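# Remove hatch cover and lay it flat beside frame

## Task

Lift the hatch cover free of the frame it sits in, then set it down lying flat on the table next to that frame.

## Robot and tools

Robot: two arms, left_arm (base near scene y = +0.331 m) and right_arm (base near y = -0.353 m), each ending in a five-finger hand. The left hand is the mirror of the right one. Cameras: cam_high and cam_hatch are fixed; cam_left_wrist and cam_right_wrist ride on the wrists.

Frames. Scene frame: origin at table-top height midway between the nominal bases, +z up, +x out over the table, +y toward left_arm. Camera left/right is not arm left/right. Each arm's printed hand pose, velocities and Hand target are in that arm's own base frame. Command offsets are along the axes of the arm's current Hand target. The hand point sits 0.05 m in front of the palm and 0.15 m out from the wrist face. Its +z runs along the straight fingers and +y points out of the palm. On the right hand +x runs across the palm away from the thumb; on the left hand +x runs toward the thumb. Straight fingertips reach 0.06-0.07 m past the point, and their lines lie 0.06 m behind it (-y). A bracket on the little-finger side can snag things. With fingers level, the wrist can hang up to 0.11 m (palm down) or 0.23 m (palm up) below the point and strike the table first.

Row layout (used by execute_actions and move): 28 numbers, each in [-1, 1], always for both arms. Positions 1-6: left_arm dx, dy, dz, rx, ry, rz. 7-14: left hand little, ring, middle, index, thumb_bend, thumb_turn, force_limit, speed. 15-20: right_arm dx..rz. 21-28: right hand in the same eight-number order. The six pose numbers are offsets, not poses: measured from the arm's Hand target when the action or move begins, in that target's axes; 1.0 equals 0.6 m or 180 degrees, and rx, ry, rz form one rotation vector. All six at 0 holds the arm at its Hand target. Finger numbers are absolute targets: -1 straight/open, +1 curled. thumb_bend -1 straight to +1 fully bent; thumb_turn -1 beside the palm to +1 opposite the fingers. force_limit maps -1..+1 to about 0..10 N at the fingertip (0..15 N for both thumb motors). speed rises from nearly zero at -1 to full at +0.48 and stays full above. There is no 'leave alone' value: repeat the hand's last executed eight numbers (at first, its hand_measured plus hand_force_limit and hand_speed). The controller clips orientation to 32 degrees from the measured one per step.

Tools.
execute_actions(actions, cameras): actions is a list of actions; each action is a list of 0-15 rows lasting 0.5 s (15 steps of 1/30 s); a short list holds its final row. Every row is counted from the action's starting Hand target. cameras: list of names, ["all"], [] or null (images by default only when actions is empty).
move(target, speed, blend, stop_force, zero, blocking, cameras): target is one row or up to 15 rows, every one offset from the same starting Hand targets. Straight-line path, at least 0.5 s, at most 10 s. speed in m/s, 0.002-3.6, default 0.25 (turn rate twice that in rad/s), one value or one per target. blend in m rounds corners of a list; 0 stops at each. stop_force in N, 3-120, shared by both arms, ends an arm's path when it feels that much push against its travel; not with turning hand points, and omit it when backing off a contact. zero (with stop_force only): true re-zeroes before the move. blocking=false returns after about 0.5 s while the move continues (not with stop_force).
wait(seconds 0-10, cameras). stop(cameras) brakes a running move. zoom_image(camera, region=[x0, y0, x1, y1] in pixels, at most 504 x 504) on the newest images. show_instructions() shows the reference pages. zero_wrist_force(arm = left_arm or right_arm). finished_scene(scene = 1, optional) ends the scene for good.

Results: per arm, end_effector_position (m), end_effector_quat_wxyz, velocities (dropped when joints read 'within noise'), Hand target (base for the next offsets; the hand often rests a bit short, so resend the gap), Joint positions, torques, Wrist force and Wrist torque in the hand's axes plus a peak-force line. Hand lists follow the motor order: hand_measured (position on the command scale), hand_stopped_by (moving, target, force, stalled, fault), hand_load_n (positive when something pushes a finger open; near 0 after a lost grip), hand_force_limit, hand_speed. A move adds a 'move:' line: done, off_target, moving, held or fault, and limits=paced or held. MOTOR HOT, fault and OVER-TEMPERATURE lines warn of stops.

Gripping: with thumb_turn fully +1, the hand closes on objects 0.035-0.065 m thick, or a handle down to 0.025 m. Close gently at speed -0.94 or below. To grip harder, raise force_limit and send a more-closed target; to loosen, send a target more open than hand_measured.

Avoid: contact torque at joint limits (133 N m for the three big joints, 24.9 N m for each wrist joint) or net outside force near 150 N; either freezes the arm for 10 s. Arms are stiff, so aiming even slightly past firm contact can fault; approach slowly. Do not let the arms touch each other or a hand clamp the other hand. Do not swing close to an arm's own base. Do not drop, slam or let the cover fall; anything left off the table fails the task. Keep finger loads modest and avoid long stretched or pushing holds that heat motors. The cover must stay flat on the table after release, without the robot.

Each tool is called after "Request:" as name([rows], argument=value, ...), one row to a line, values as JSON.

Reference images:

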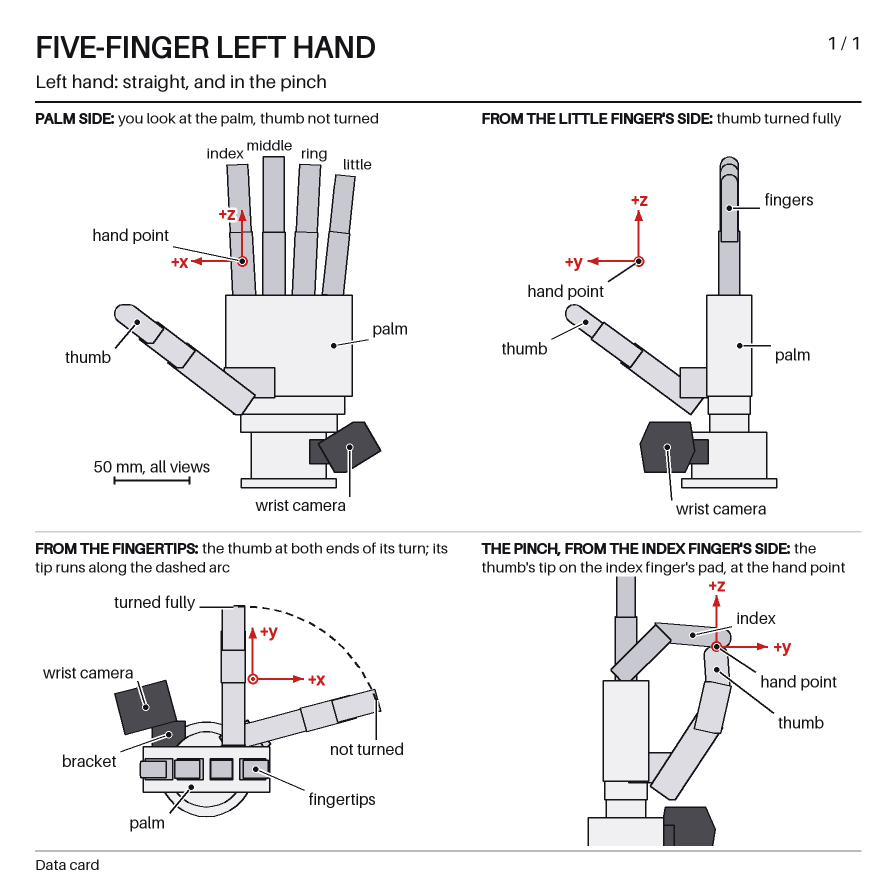

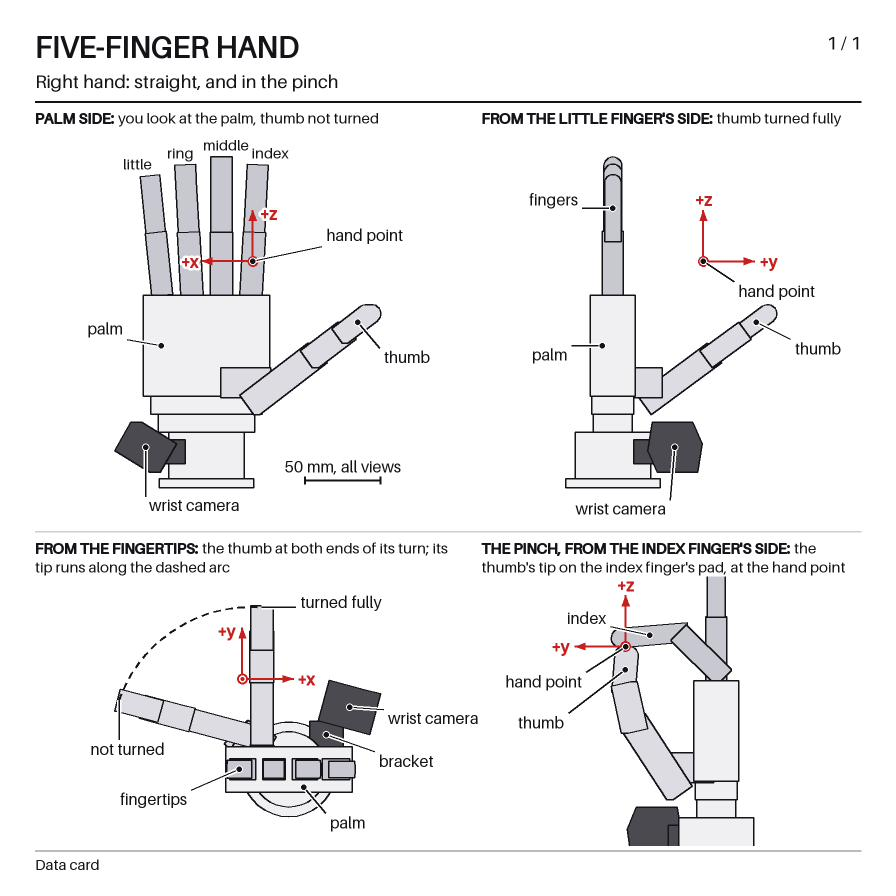

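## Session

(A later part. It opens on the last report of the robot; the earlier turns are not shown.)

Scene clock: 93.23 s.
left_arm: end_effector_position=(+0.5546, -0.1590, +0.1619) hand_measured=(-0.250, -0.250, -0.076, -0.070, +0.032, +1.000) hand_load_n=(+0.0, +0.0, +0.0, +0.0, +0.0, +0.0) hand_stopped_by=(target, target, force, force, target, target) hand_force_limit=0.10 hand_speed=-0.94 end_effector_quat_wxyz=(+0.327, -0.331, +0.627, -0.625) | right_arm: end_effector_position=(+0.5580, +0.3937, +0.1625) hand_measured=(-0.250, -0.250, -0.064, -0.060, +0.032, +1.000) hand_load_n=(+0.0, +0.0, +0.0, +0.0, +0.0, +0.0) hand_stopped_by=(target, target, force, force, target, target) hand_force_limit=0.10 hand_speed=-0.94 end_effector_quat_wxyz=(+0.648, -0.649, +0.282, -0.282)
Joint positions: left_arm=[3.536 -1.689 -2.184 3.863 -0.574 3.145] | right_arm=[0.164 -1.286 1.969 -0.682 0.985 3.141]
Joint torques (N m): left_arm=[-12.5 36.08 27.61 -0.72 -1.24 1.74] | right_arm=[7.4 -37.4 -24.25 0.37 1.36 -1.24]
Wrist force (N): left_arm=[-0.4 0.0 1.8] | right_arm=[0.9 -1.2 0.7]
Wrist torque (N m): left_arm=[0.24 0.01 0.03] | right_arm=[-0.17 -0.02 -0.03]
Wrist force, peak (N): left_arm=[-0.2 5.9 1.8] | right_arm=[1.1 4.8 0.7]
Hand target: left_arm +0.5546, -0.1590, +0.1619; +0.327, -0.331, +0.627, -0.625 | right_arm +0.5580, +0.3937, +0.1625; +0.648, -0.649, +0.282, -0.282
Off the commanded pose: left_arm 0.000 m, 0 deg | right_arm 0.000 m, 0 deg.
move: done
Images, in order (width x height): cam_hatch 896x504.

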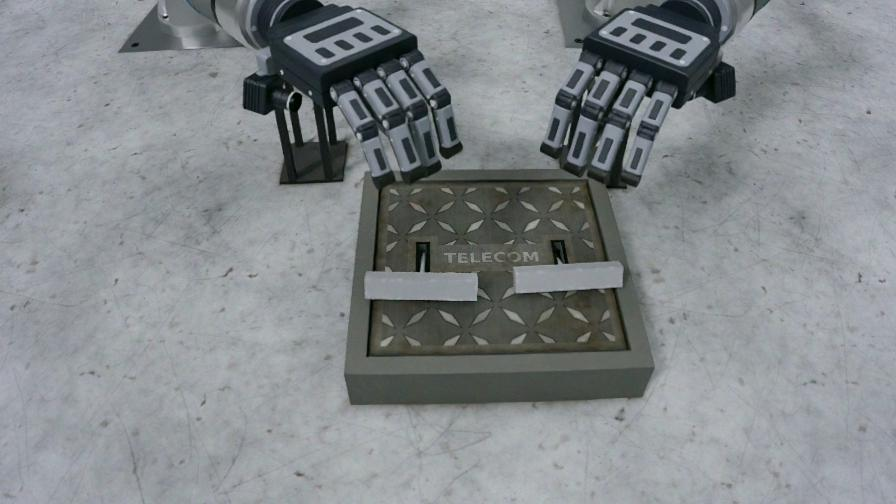

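Request:
wait(seconds=0.1, cameras=["all"])

Request:
zoom_image(camera="cam_right_wrist", region=[340, 60, 640, 360])

Request:
zoom_image(camera="cam_left_wrist", region=[30, 60, 330, 360])

Request:
zoom_image(camera="cam_hatch", region=[350, 225, 490, 325])

Request:
zoom_image(camera="cam_hatch", region=[500, 220, 640, 320])

Scene clock: 94.70 s.
left_arm: end_effector_position=(+0.5546, -0.1590, +0.1619) hand_measured=(-0.250, -0.250, -0.076, -0.070, +0.032, +1.000) hand_load_n=(+0.0, +0.0, +0.0, +0.0, +0.0, +0.0) hand_stopped_by=(target, target, force, force, target, target) hand_force_limit=0.10 hand_speed=-0.94 end_effector_quat_wxyz=(+0.327, -0.331, +0.627, -0.625) | right_arm: end_effector_position=(+0.5580, +0.3937, +0.1625) hand_measured=(-0.250, -0.250, -0.064, -0.060, +0.032, +1.000) hand_load_n=(+0.0, -0.5, +0.0, +0.0, +0.5, +0.0) hand_stopped_by=(target, target, force, force, target, target) hand_force_limit=0.10 hand_speed=-0.94 end_effector_quat_wxyz=(+0.648, -0.649, +0.282, -0.282)
Joint positions: left_arm=[3.536 -1.689 -2.184 3.863 -0.574 3.145] | right_arm=[0.164 -1.286 1.969 -0.682 0.985 3.141]
Joint torques (N m): left_arm=[-10.82 34.79 26.72 -0.59 -0.84 1.92] | right_arm=[5.06 -37.34 -24 0.42 0.72 -1.35]
Wrist force (N): left_arm=[-0.4 -0.1 1.7] | right_arm=[1.3 -1.0 0.6]
Wrist torque (N m): left_arm=[0.24 0.00 0.03] | right_arm=[-0.15 -0.07 0.00]
Wrist force, peak (N): left_arm=[-0.5 0.1 2.2] | right_arm=[1.4 -1.0 1.2]
Hand target: left_arm +0.5546, -0.1590, +0.1619; +0.327, -0.331, +0.627, -0.625 | right_arm +0.5580, +0.3937, +0.1625; +0.648, -0.649, +0.282, -0.282
Off the commanded pose: left_arm 0.000 m, 0 deg | right_arm 0.000 m, 0 deg.
wait: 0.10 s; at rest from the start

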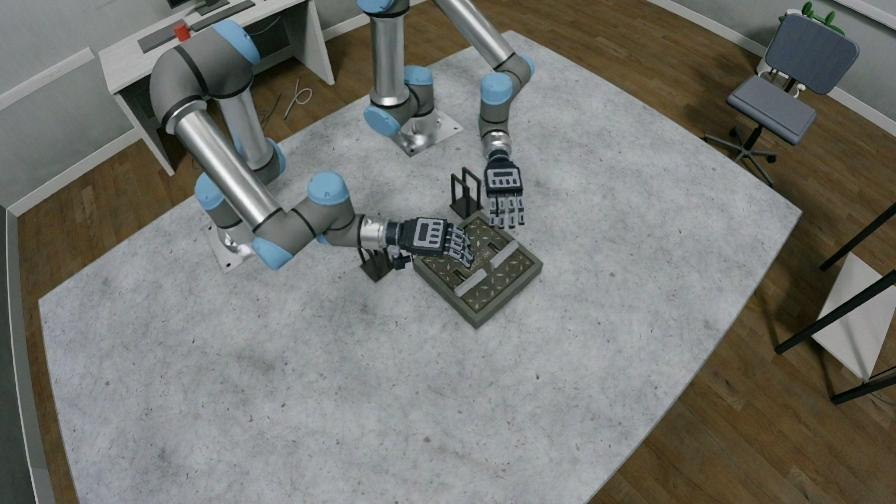

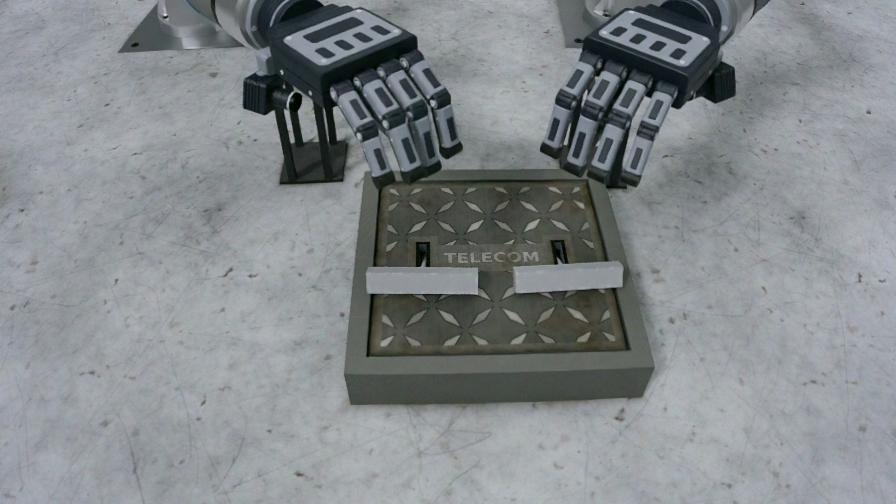

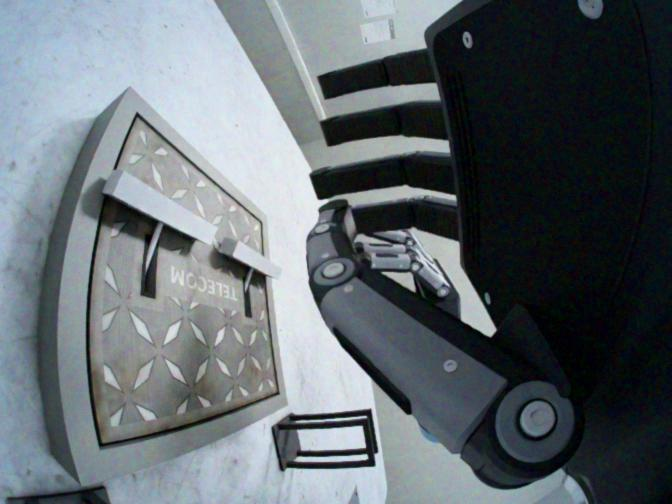

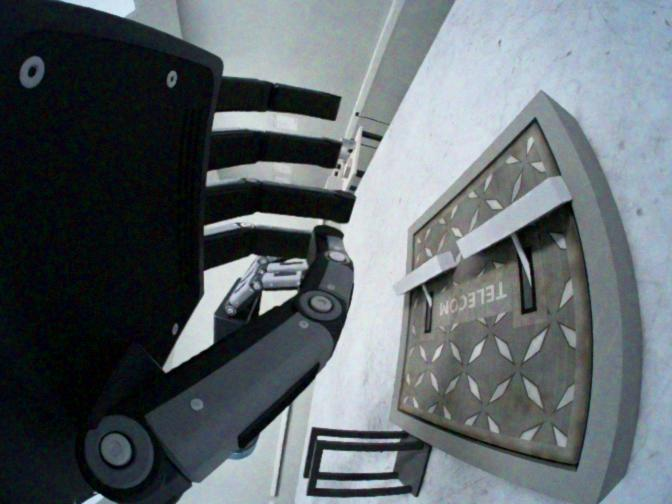

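Scaled by 1.680 from the camera's 672x504 image, which has a finer 960x720 frame.

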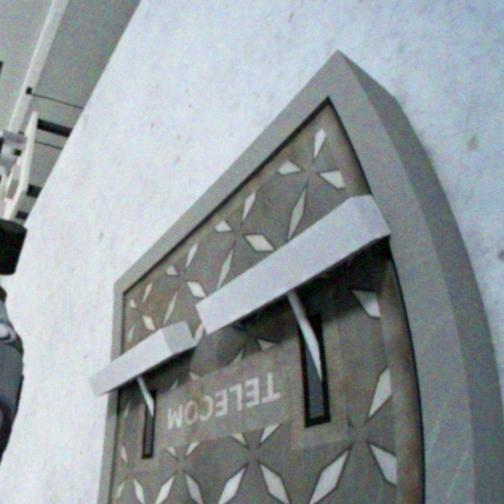

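Scaled by 1.680 from the camera's 672x504 image, which has a finer 960x720 frame.

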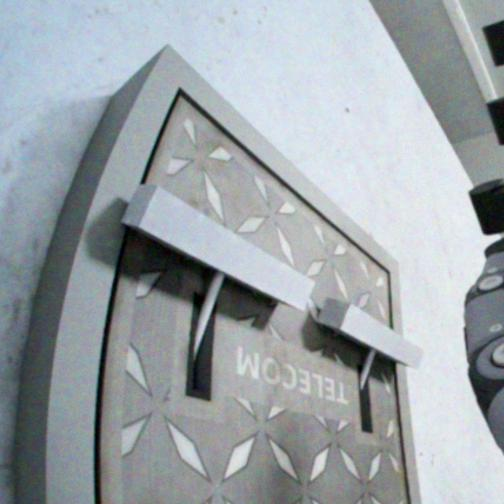

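Scaled by 3.600 from the camera's 896x504 image, which has a finer 1280x720 frame.

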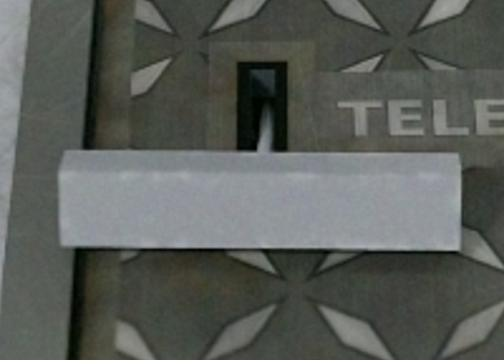

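Scaled by 3.600 from the camera's 896x504 image, which has a finer 1280x720 frame.

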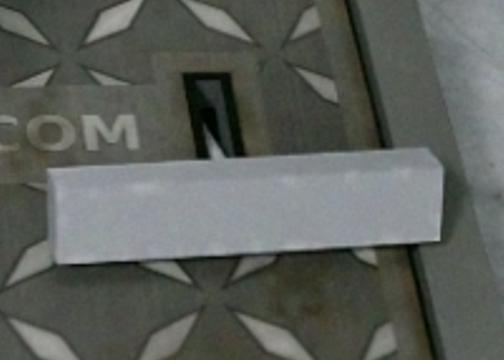

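Request:
move(target=[-0.0453,-0.0968,0.0767,-0.4804,-0.1631,-0.1631,-1,-1,-1,-1,-1,1,0.1,0.2,0.0492,-0.0958,0.0653,-0.4742,0.1868,0.1868,-1,-1,-1,-1,-1,1,0.1,0.2], cameras=["all"], speed=0.4)

Scene clock: 100.57 s.
left_arm: end_effector_position=(+0.6068, -0.1624, +0.2191) hand_measured=(-1.000, -1.000, -1.000, -1.000, -1.000, +1.000) hand_load_n=(+0.0, +0.0, +0.0, +0.0, +0.0, +0.0) hand_stopped_by=(target, target, target, target, target, target) hand_force_limit=0.10 hand_speed=0.20 end_effector_quat_wxyz=(-0.006, +0.728, -0.685, +0.015) | right_arm: end_effector_position=(+0.6056, +0.3982, +0.2193) hand_measured=(-1.000, -1.000, -1.000, -1.000, -1.000, +1.000) hand_load_n=(+0.5, +0.0, +0.0, +0.0, +0.0, +0.0) hand_stopped_by=(target, target, target, target, target, target) hand_force_limit=0.10 hand_speed=0.20 end_effector_quat_wxyz=(+0.177, -0.664, +0.726, -0.032)
Joint positions: left_arm=[3.154 -2.734 -0.035 1.228 -1.558 3.093] | right_arm=[0.29 -0.44 0.035 1.626 1.476 3.538]
Joint torques (N m): left_arm=[13.6 42.59 28.03 -3.71 1.55 -1.57] | right_arm=[-8.49 -52.93 -23.05 3.49 -1.65 2.16]
Wrist force (N): left_arm=[0.3 -0.3 0.1] | right_arm=[1.2 0.5 -0.8]
Wrist torque (N m): left_arm=[-0.05 -0.06 0.18] | right_arm=[0.06 0.08 0.14]
Wrist force, peak (N): left_arm=[-0.7 0.0 2.1] | right_arm=[1.2 0.0 -1.8]
Hand target: left_arm +0.6082, -0.1627, +0.2197; +0.002, +0.725, -0.688, -0.002 | right_arm +0.6069, +0.3989, +0.2199; -0.001, -0.707, +0.707, +0.000
Off the commanded pose: left_arm 0.002 m, 2 deg | right_arm 0.002 m, 21 deg.
elbow stopped short (right arm): the move would have taken joint 3 (elbow) straighter than the controller allows.
elbow stopped short (left arm): the move would have taken joint 3 (elbow) straighter than the controller allows.
move: off_target (right_arm)

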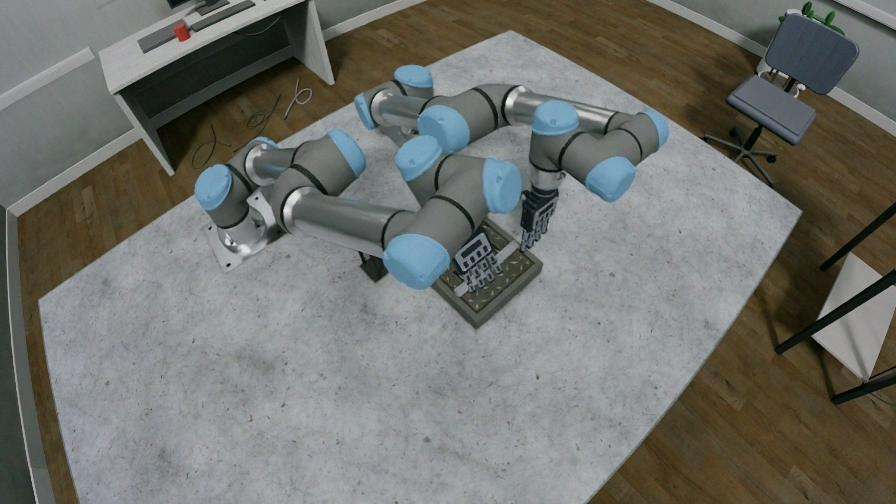

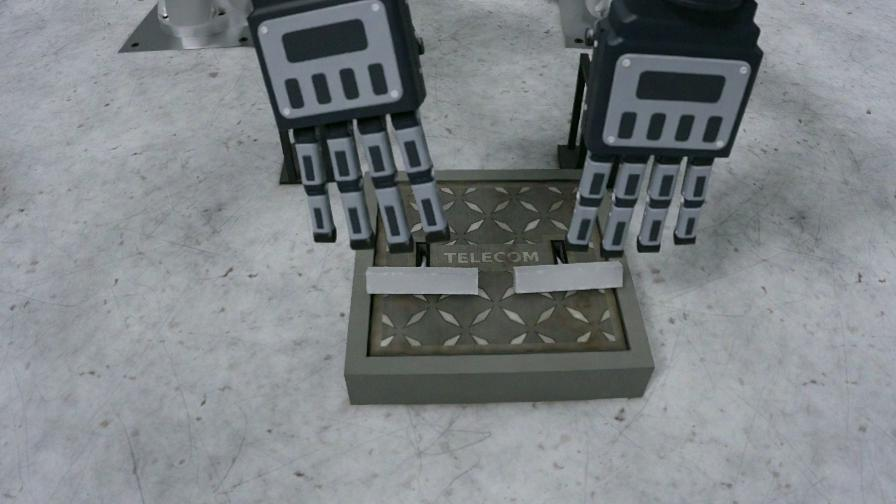

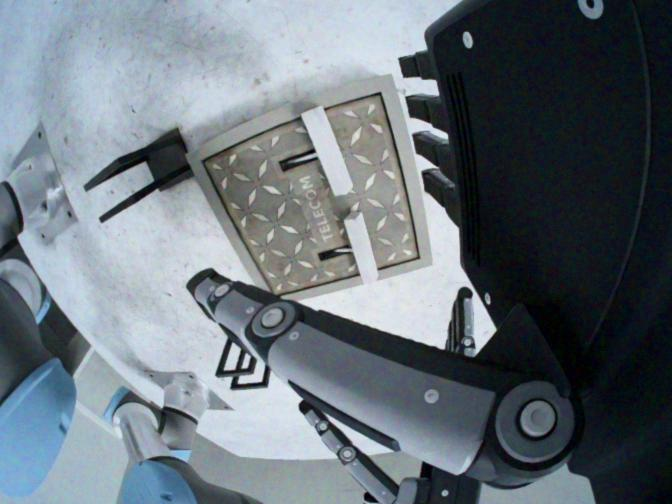

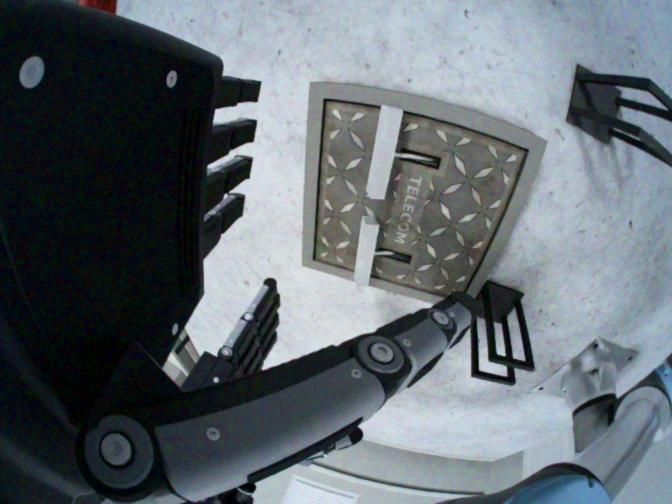

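Request:
move(target=[0,-0.0667,0.1333,0.2222,0,0,0,0,0,0,-1,1,0.1,0.2,0,-0.0667,0.1333,0.2222,0,0,0,0,0,0,-1,1,0.1,0.2], cameras=["all"], speed=0.25)

Request:
zoom_image(camera="cam_right_wrist", region=[250, 100, 550, 400])

Request:
zoom_image(camera="cam_left_wrist", region=[130, 100, 430, 400])

Scene clock: 105.83 s.
left_arm: end_effector_position=(+0.6477, -0.1607, +0.1394) hand_measured=(+0.000, +0.000, +0.000, +0.000, -1.000, +1.000) hand_load_n=(+0.5, +0.0, +0.0, +0.0, +0.0, +0.5) hand_stopped_by=(target, target, target, target, target, target) hand_force_limit=0.10 hand_speed=0.20 end_effector_quat_wxyz=(-0.246, +0.682, -0.648, +0.234) | right_arm: end_effector_position=(+0.6468, +0.3988, +0.1399) hand_measured=(+0.000, +0.000, +0.000, +0.000, -1.000, +1.000) hand_load_n=(+0.0, +0.0, +0.0, +0.0, +0.0, +0.0) hand_stopped_by=(target, target, target, target, target, target) hand_force_limit=0.10 hand_speed=0.20 end_effector_quat_wxyz=(-0.241, +0.664, -0.665, +0.242)
Joint positions: left_arm=[3.137 -2.137 -1.229 2.486 -1.607 3.098] | right_arm=[0.398 -0.718 0.745 0.886 1.823 3.453]
Joint torques (N m): left_arm=[-2.18 56.17 9.93 1.22 1.12 1.58] | right_arm=[9.16 -61.81 -10.79 -0.44 1.89 -2.01]
Wrist force (N): left_arm=[-0.3 -0.6 0.7] | right_arm=[1.2 0.0 -0.6]
Wrist torque (N m): left_arm=[0.01 0.05 -0.06] | right_arm=[0.08 0.14 0.16]
Wrist force, peak (N): left_arm=[-0.5 -0.9 0.8] | right_arm=[1.5 0.3 -1.0]
Hand target: left_arm +0.6477, -0.1606, +0.1394; -0.246, +0.682, -0.648, +0.234 | right_arm +0.6468, +0.3988, +0.1399; -0.241, +0.664, -0.665, +0.242
Off the commanded pose: left_arm 0.000 m, 0 deg | right_arm 0.000 m, 0 deg.
move: done

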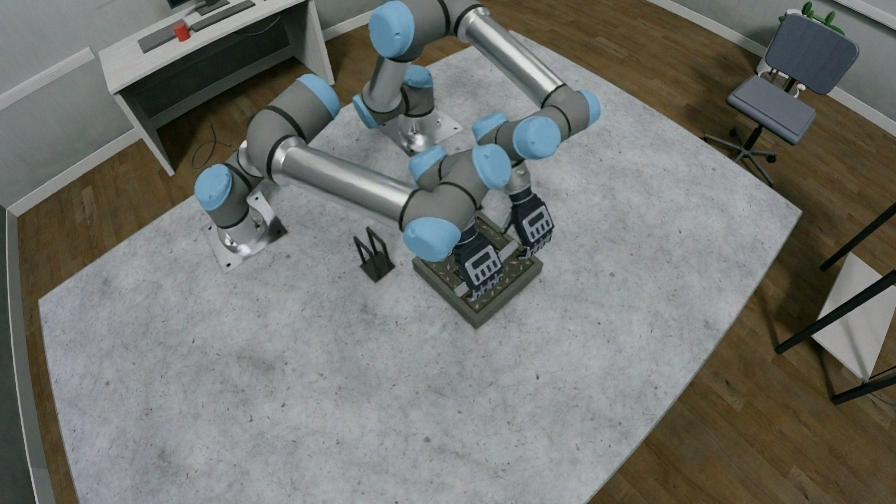

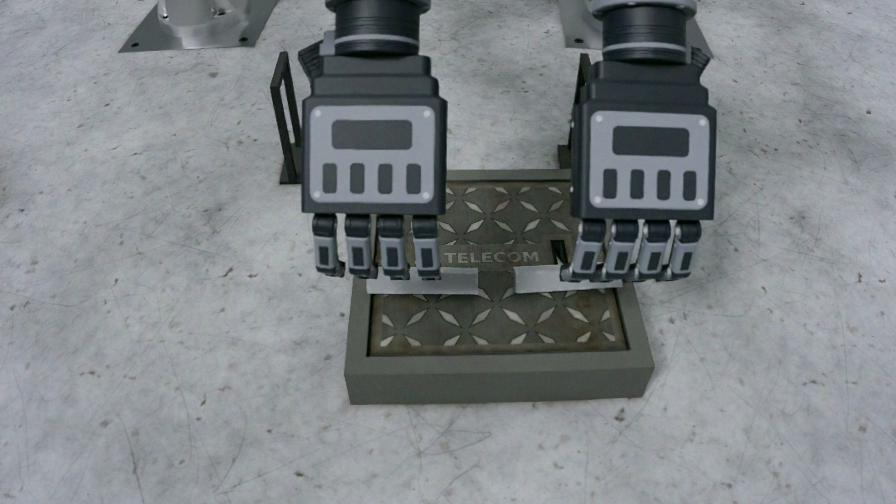

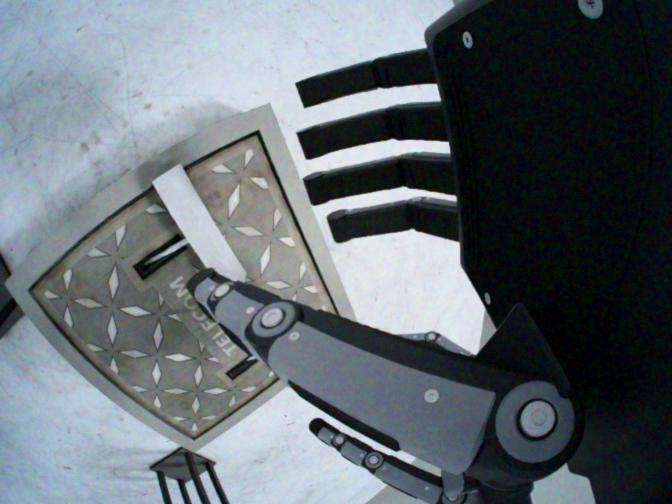

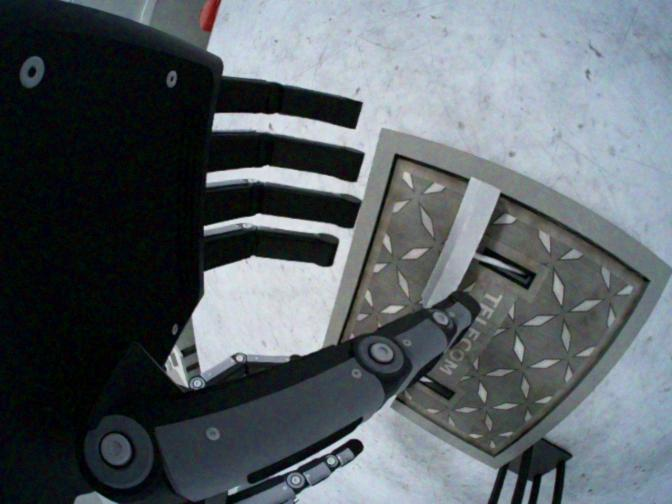

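Scaled by 1.680 from the camera's 672x504 image, which has a finer 960x720 frame.

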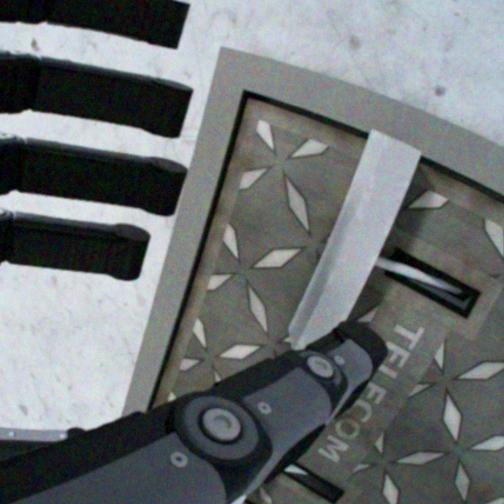

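Scaled by 1.680 from the camera's 672x504 image, which has a finer 960x720 frame.

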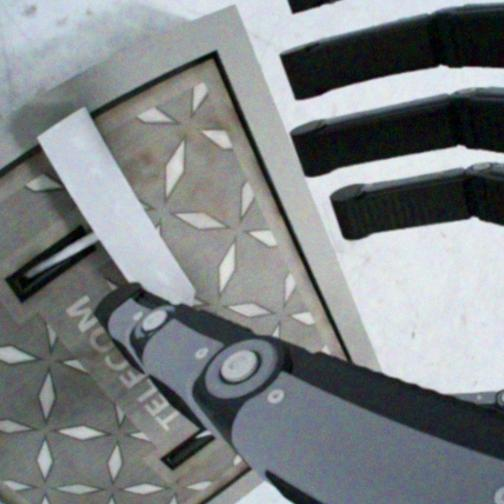

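Request:
move(target=[-0.004,0.0695,0.0828,0,0,0,0,0,0,0,-1,1,0.1,0.2,0.003,0.0695,0.0828,0,0,0,0,0,0,0,-1,1,0.1,0.2], cameras=["all"], speed=0.08, stop_force=5)

Request:
zoom_image(camera="cam_hatch", region=[300, 180, 700, 400])

Request:
zoom_image(camera="cam_right_wrist", region=[250, 100, 550, 400])

Request:
zoom_image(camera="cam_left_wrist", region=[130, 100, 430, 400])

Scene clock: 108.27 s.
left_arm: end_effector_position=(+0.6472, -0.1583, +0.0746) hand_measured=(+0.000, +0.000, +0.000, +0.000, -1.000, +1.000) hand_load_n=(+0.0, +0.0, +0.0, +0.0, +0.0, +0.0) hand_stopped_by=(target, target, target, target, target, target) hand_force_limit=0.10 hand_speed=0.20 end_effector_quat_wxyz=(-0.246, +0.682, -0.648, +0.234) | right_arm: end_effector_position=(+0.6468, +0.3969, +0.0751) hand_measured=(+0.000, +0.000, +0.000, +0.000, -1.000, +1.000) hand_load_n=(+0.0, +0.0, +0.0, +0.0, +0.0, +0.0) hand_stopped_by=(target, target, target, target, target, target) hand_force_limit=0.10 hand_speed=0.20 end_effector_quat_wxyz=(-0.241, +0.664, -0.665, +0.242)
Joint positions: left_arm=[3.141 -2.181 -1.33 2.632 -1.604 3.101] | right_arm=[0.395 -0.7 0.879 0.734 1.821 3.451]
Joint torques (N m): left_arm=[13.37 29.57 10.03 1.11 1.31 2.01] | right_arm=[-8.78 -48.5 -10.33 -0.65 -1.21 -1.98]
Wrist force (N): left_arm=[-0.5 -0.7 0.5] | right_arm=[1.1 -0.3 -0.3]
Wrist torque (N m): left_arm=[0.02 0.07 -0.09] | right_arm=[0.00 0.14 0.14]
Wrist force, peak (N): left_arm=[-0.7 -1.5 0.0] | right_arm=[1.1 -0.6 -0.9]
Hand target: left_arm +0.6472, -0.1583, +0.0746; -0.246, +0.682, -0.648, +0.234 | right_arm +0.6468, +0.3969, +0.0751; -0.241, +0.664, -0.665, +0.242
Off the commanded pose: left_arm 0.000 m, 0 deg | right_arm 0.000 m, 0 deg.
move: done

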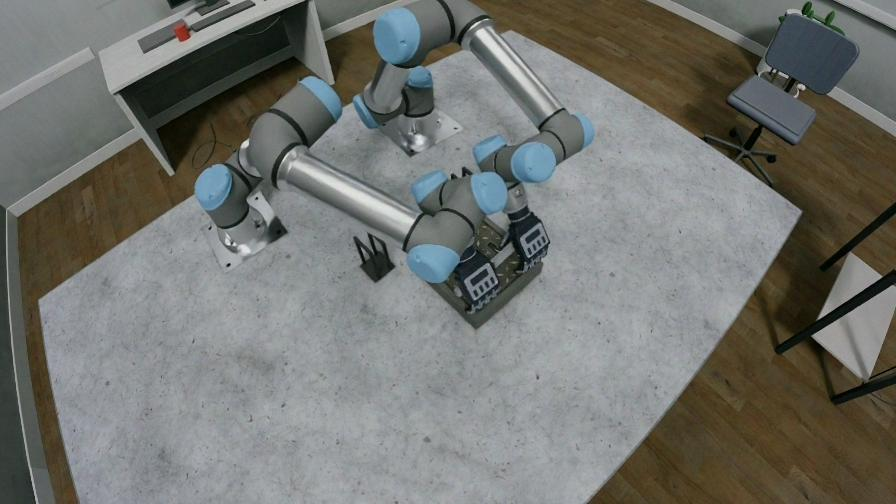

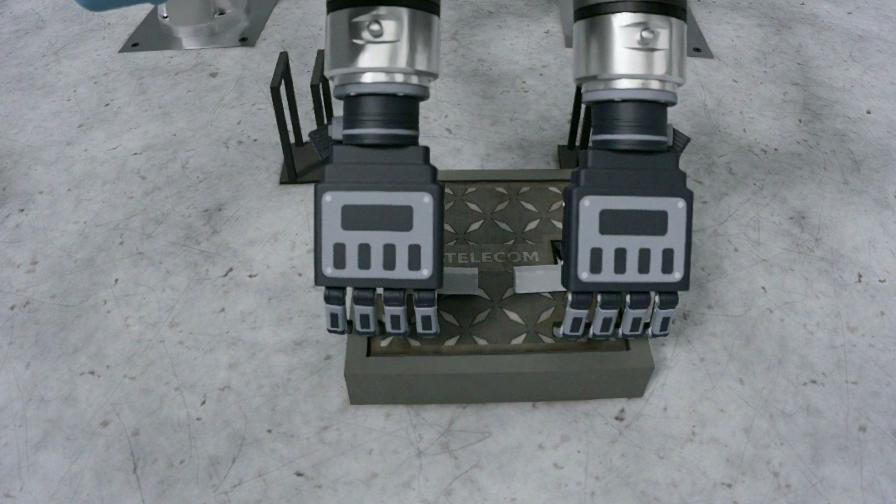

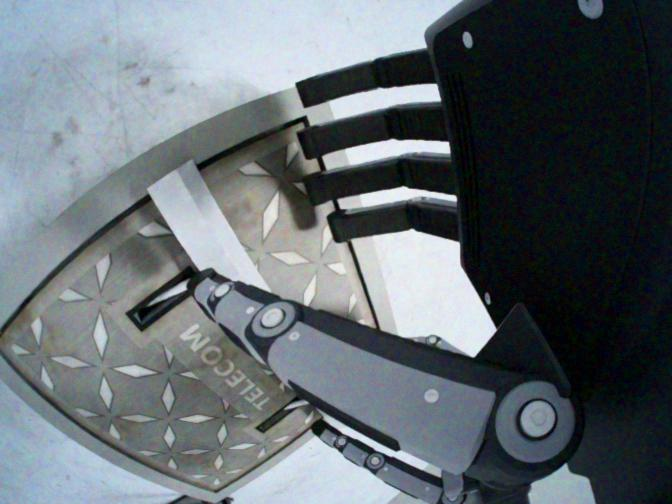

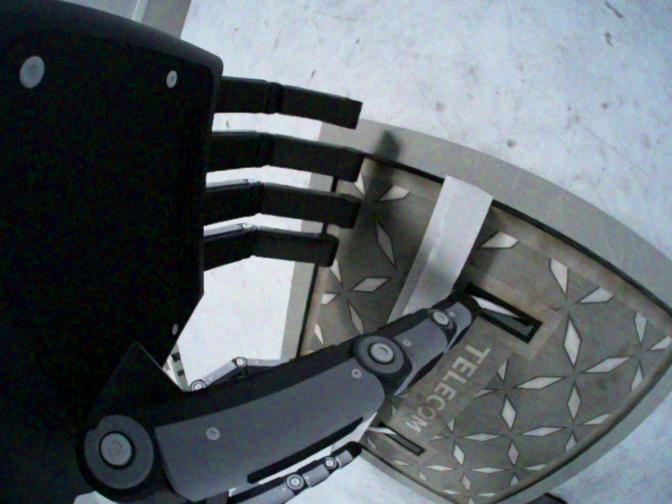

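Scaled by 1.260 from the camera's 896x504 image, which has a finer 1280x720 frame.

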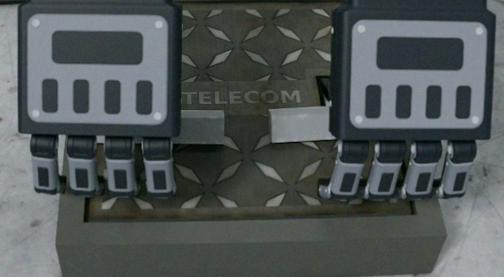

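Scaled by 1.680 from the camera's 672x504 image, which has a finer 960x720 frame.

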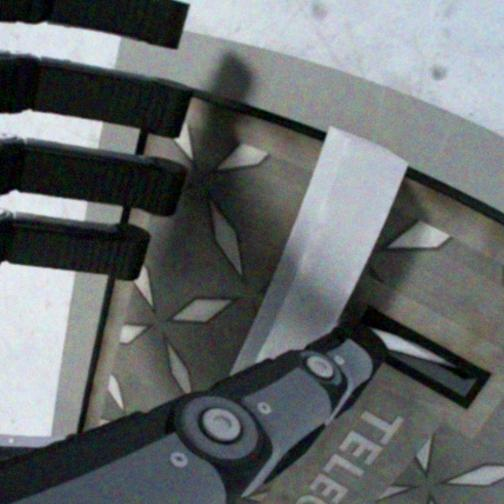

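Scaled by 1.680 from the camera's 672x504 image, which has a finer 960x720 frame.

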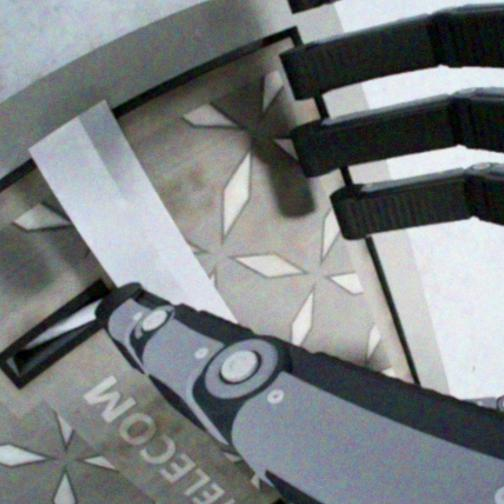

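Request:
move(target=[0,0.0086,0.0102,0,0,0,0,0,0,0,-1,1,0.1,0.2,0,0.0086,0.0102,0,0,0,0,0,0,0,-1,1,0.1,0.2], cameras=["cam_right_wrist","cam_left_wrist"], speed=0.02, stop_force=3)

Scene clock: 109.93 s.
left_arm: end_effector_position=(+0.6472, -0.1583, +0.0690) hand_measured=(+0.000, +0.000, +0.000, +0.000, -1.000, +1.000) hand_load_n=(+0.0, +0.0, -1.0, +0.0, +0.0, +0.0) hand_stopped_by=(target, target, target, target, target, target) hand_force_limit=0.10 hand_speed=0.20 end_effector_quat_wxyz=(-0.246, +0.682, -0.648, +0.234) | right_arm: end_effector_position=(+0.6468, +0.3969, +0.0691) hand_measured=(+0.000, +0.000, +0.000, +0.000, -1.000, +1.000) hand_load_n=(+0.0, +0.0, -1.0, +0.0, +0.0, +0.0) hand_stopped_by=(target, target, target, target, target, target) hand_force_limit=0.10 hand_speed=0.20 end_effector_quat_wxyz=(-0.241, +0.664, -0.665, +0.242)
Joint positions: left_arm=[3.141 -2.186 -1.337 2.644 -1.604 3.101] | right_arm=[0.395 -0.696 0.888 0.721 1.821 3.451]
Joint torques (N m): left_arm=[11.28 54.73 27.49 -1.85 1.11 1.76] | right_arm=[-2.05 -59.84 -24.5 2.85 -0.91 -1.68]
Wrist force (N): left_arm=[-0.1 -3.8 -1.4] | right_arm=[0.6 -3.0 -2.3]
Wrist torque (N m): left_arm=[0.01 0.00 0.00] | right_arm=[0.01 0.15 0.09]
Wrist force, peak (N): left_arm=[-0.4 -14.2 -7.2] | right_arm=[1.7 -11.1 -7.5]
Hand target: left_arm +0.6472, -0.1583, +0.0690; -0.246, +0.682, -0.648, +0.234 (not the last commanded pose) | right_arm +0.6468, +0.3969, +0.0691; -0.241, +0.664, -0.665, +0.242 (not the last commanded pose)
Off the commanded pose: left_arm 0.002 m, 0 deg | right_arm 0.002 m, 0 deg.
move: contact (left_arm, right_arm)
Images, in order (width x height): cam_left_wrist 672x504, cam_right_wrist 672x504.

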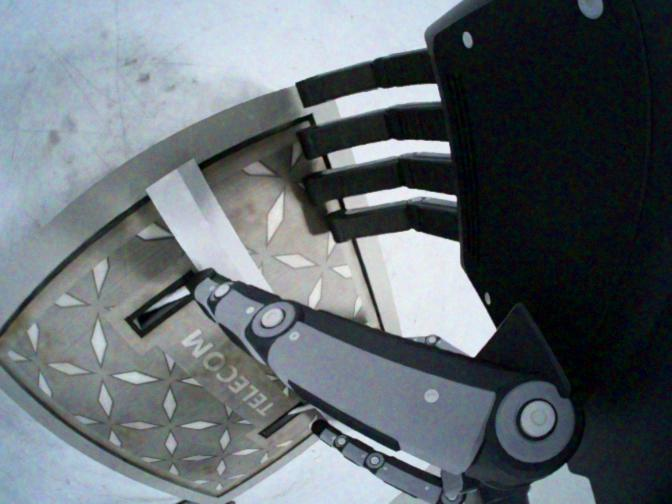

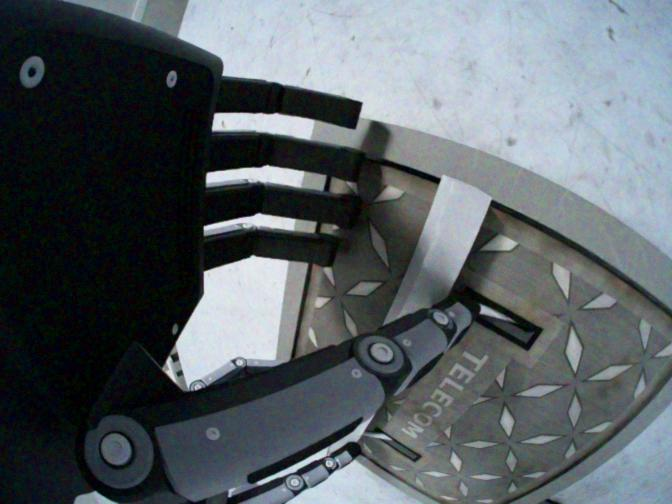

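Request:
move([
  [0,-0.0016,-0.0019,0,0,0,0,0,0,0,-1,1,0.1,0.2,0,-0.0016,-0.0019,0,0,0,0,0,0,0,-1,1,0.1,0.2],
  [0,0.024,-0.0233,0,0,0,0,0,0,0,-1,1,0.1,0.2,0,0.024,-0.0233,0,0,0,0,0,0,0,-1,1,0.1,0.2],
], cameras=["cam_hatch","cam_right_wrist","cam_left_wrist"], speed=0.03, stop_force=8)

Request:
zoom_image(camera="cam_right_wrist", region=[250, 100, 550, 400])

Request:
zoom_image(camera="cam_left_wrist", region=[130, 100, 430, 400])

Scene clock: 111.73 s.
left_arm: end_effector_position=(+0.6272, -0.1593, +0.0706) hand_measured=(+0.000, +0.000, +0.000, +0.000, -1.000, +1.000) hand_load_n=(+0.0, +0.0, +0.0, +0.0, +0.0, +0.0) hand_stopped_by=(target, target, target, target, target, target) hand_force_limit=0.10 hand_speed=0.20 end_effector_quat_wxyz=(-0.246, +0.682, -0.648, +0.234) | right_arm: end_effector_position=(+0.6268, +0.3969, +0.0705) hand_measured=(+0.000, +0.000, +0.000, +0.000, -1.000, +1.000) hand_load_n=(+0.0, +0.0, +0.0, +0.0, +0.0, +0.0) hand_stopped_by=(target, target, target, target, target, target) hand_force_limit=0.10 hand_speed=0.20 end_effector_quat_wxyz=(-0.241, +0.664, -0.665, +0.242)
Joint positions: left_arm=[3.139 -2.141 -1.408 2.669 -1.605 3.1] | right_arm=[0.408 -0.745 0.973 0.687 1.829 3.461]
Joint torques (N m): left_arm=[-14.5 56.28 9.34 1.33 -1.59 -1.73] | right_arm=[8.82 -60.08 -10.14 -0.6 1.95 1.98]
Wrist force (N): left_arm=[-0.1 -0.8 0.7] | right_arm=[1.3 -0.2 -0.2]
Wrist torque (N m): left_arm=[-0.04 0.02 0.14] | right_arm=[0.03 0.10 0.07]
Wrist force, peak (N): left_arm=[-0.4 -3.9 -1.3] | right_arm=[0.5 -2.9 -2.2]
Hand target: left_arm +0.6272, -0.1593, +0.0706; -0.246, +0.682, -0.648, +0.234 | right_arm +0.6268, +0.3969, +0.0705; -0.241, +0.664, -0.665, +0.242
Off the commanded pose: left_arm 0.000 m, 0 deg | right_arm 0.000 m, 0 deg.
move: done
Images, in order (width x height): cam_hatch 896x504, cam_left_wrist 672x504, cam_right_wrist 672x504.

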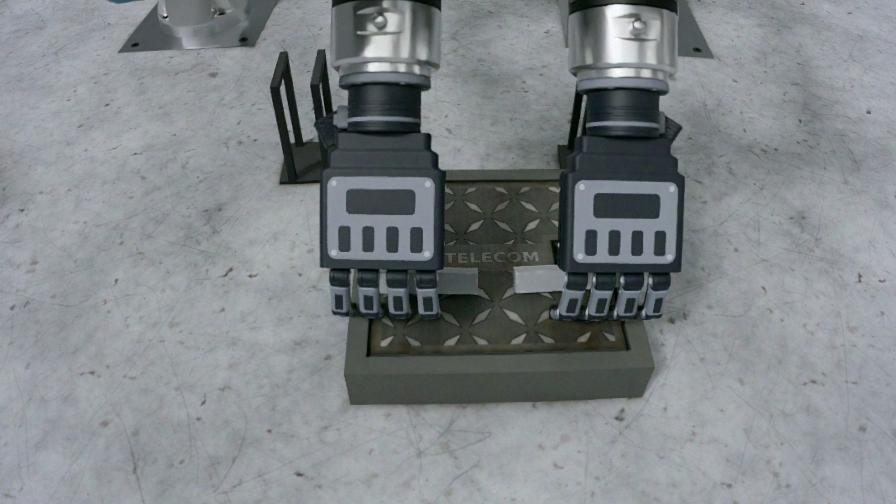

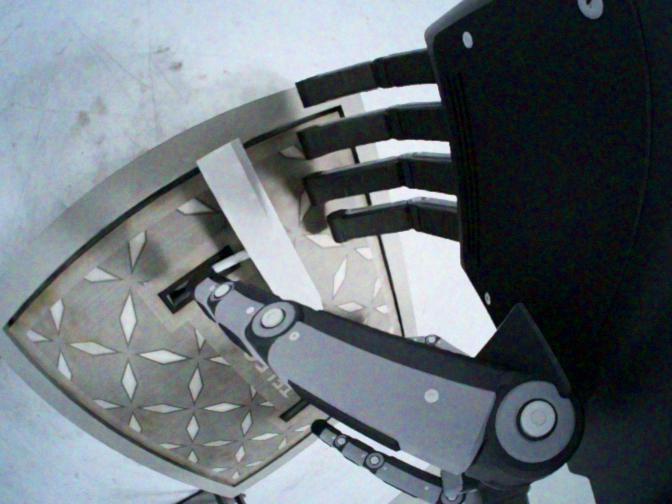

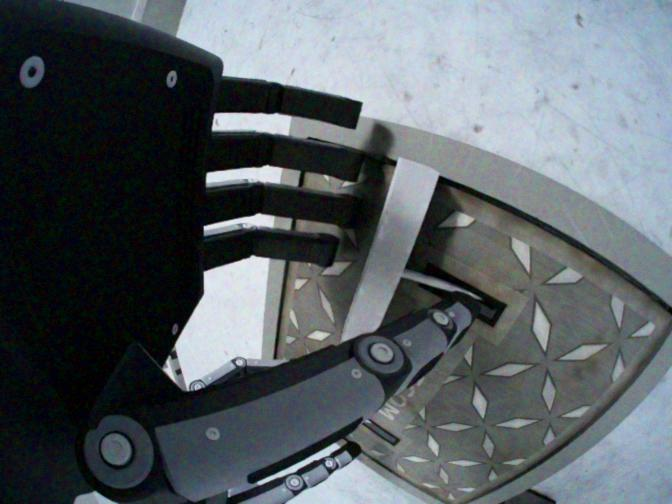

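Scaled by 1.680 from the camera's 672x504 image, which has a finer 960x720 frame.

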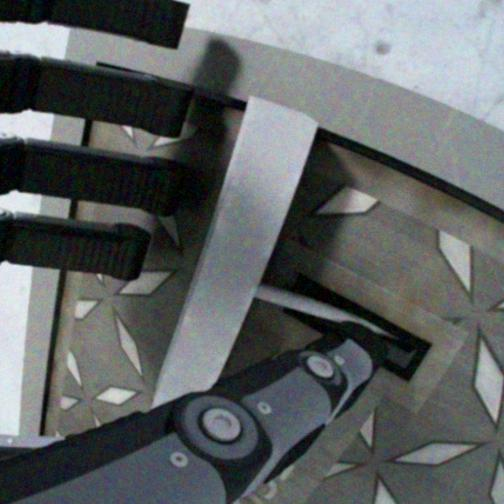

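Scaled by 1.680 from the camera's 672x504 image, which has a finer 960x720 frame.

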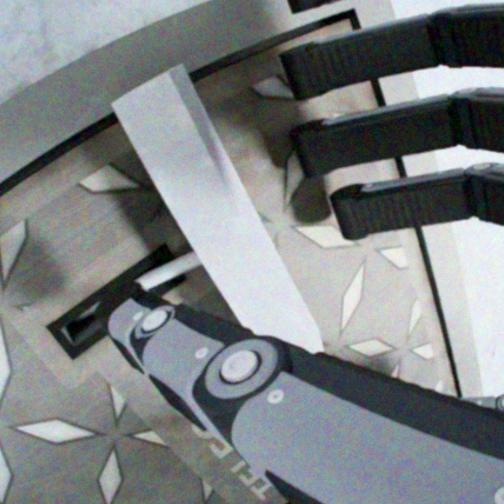

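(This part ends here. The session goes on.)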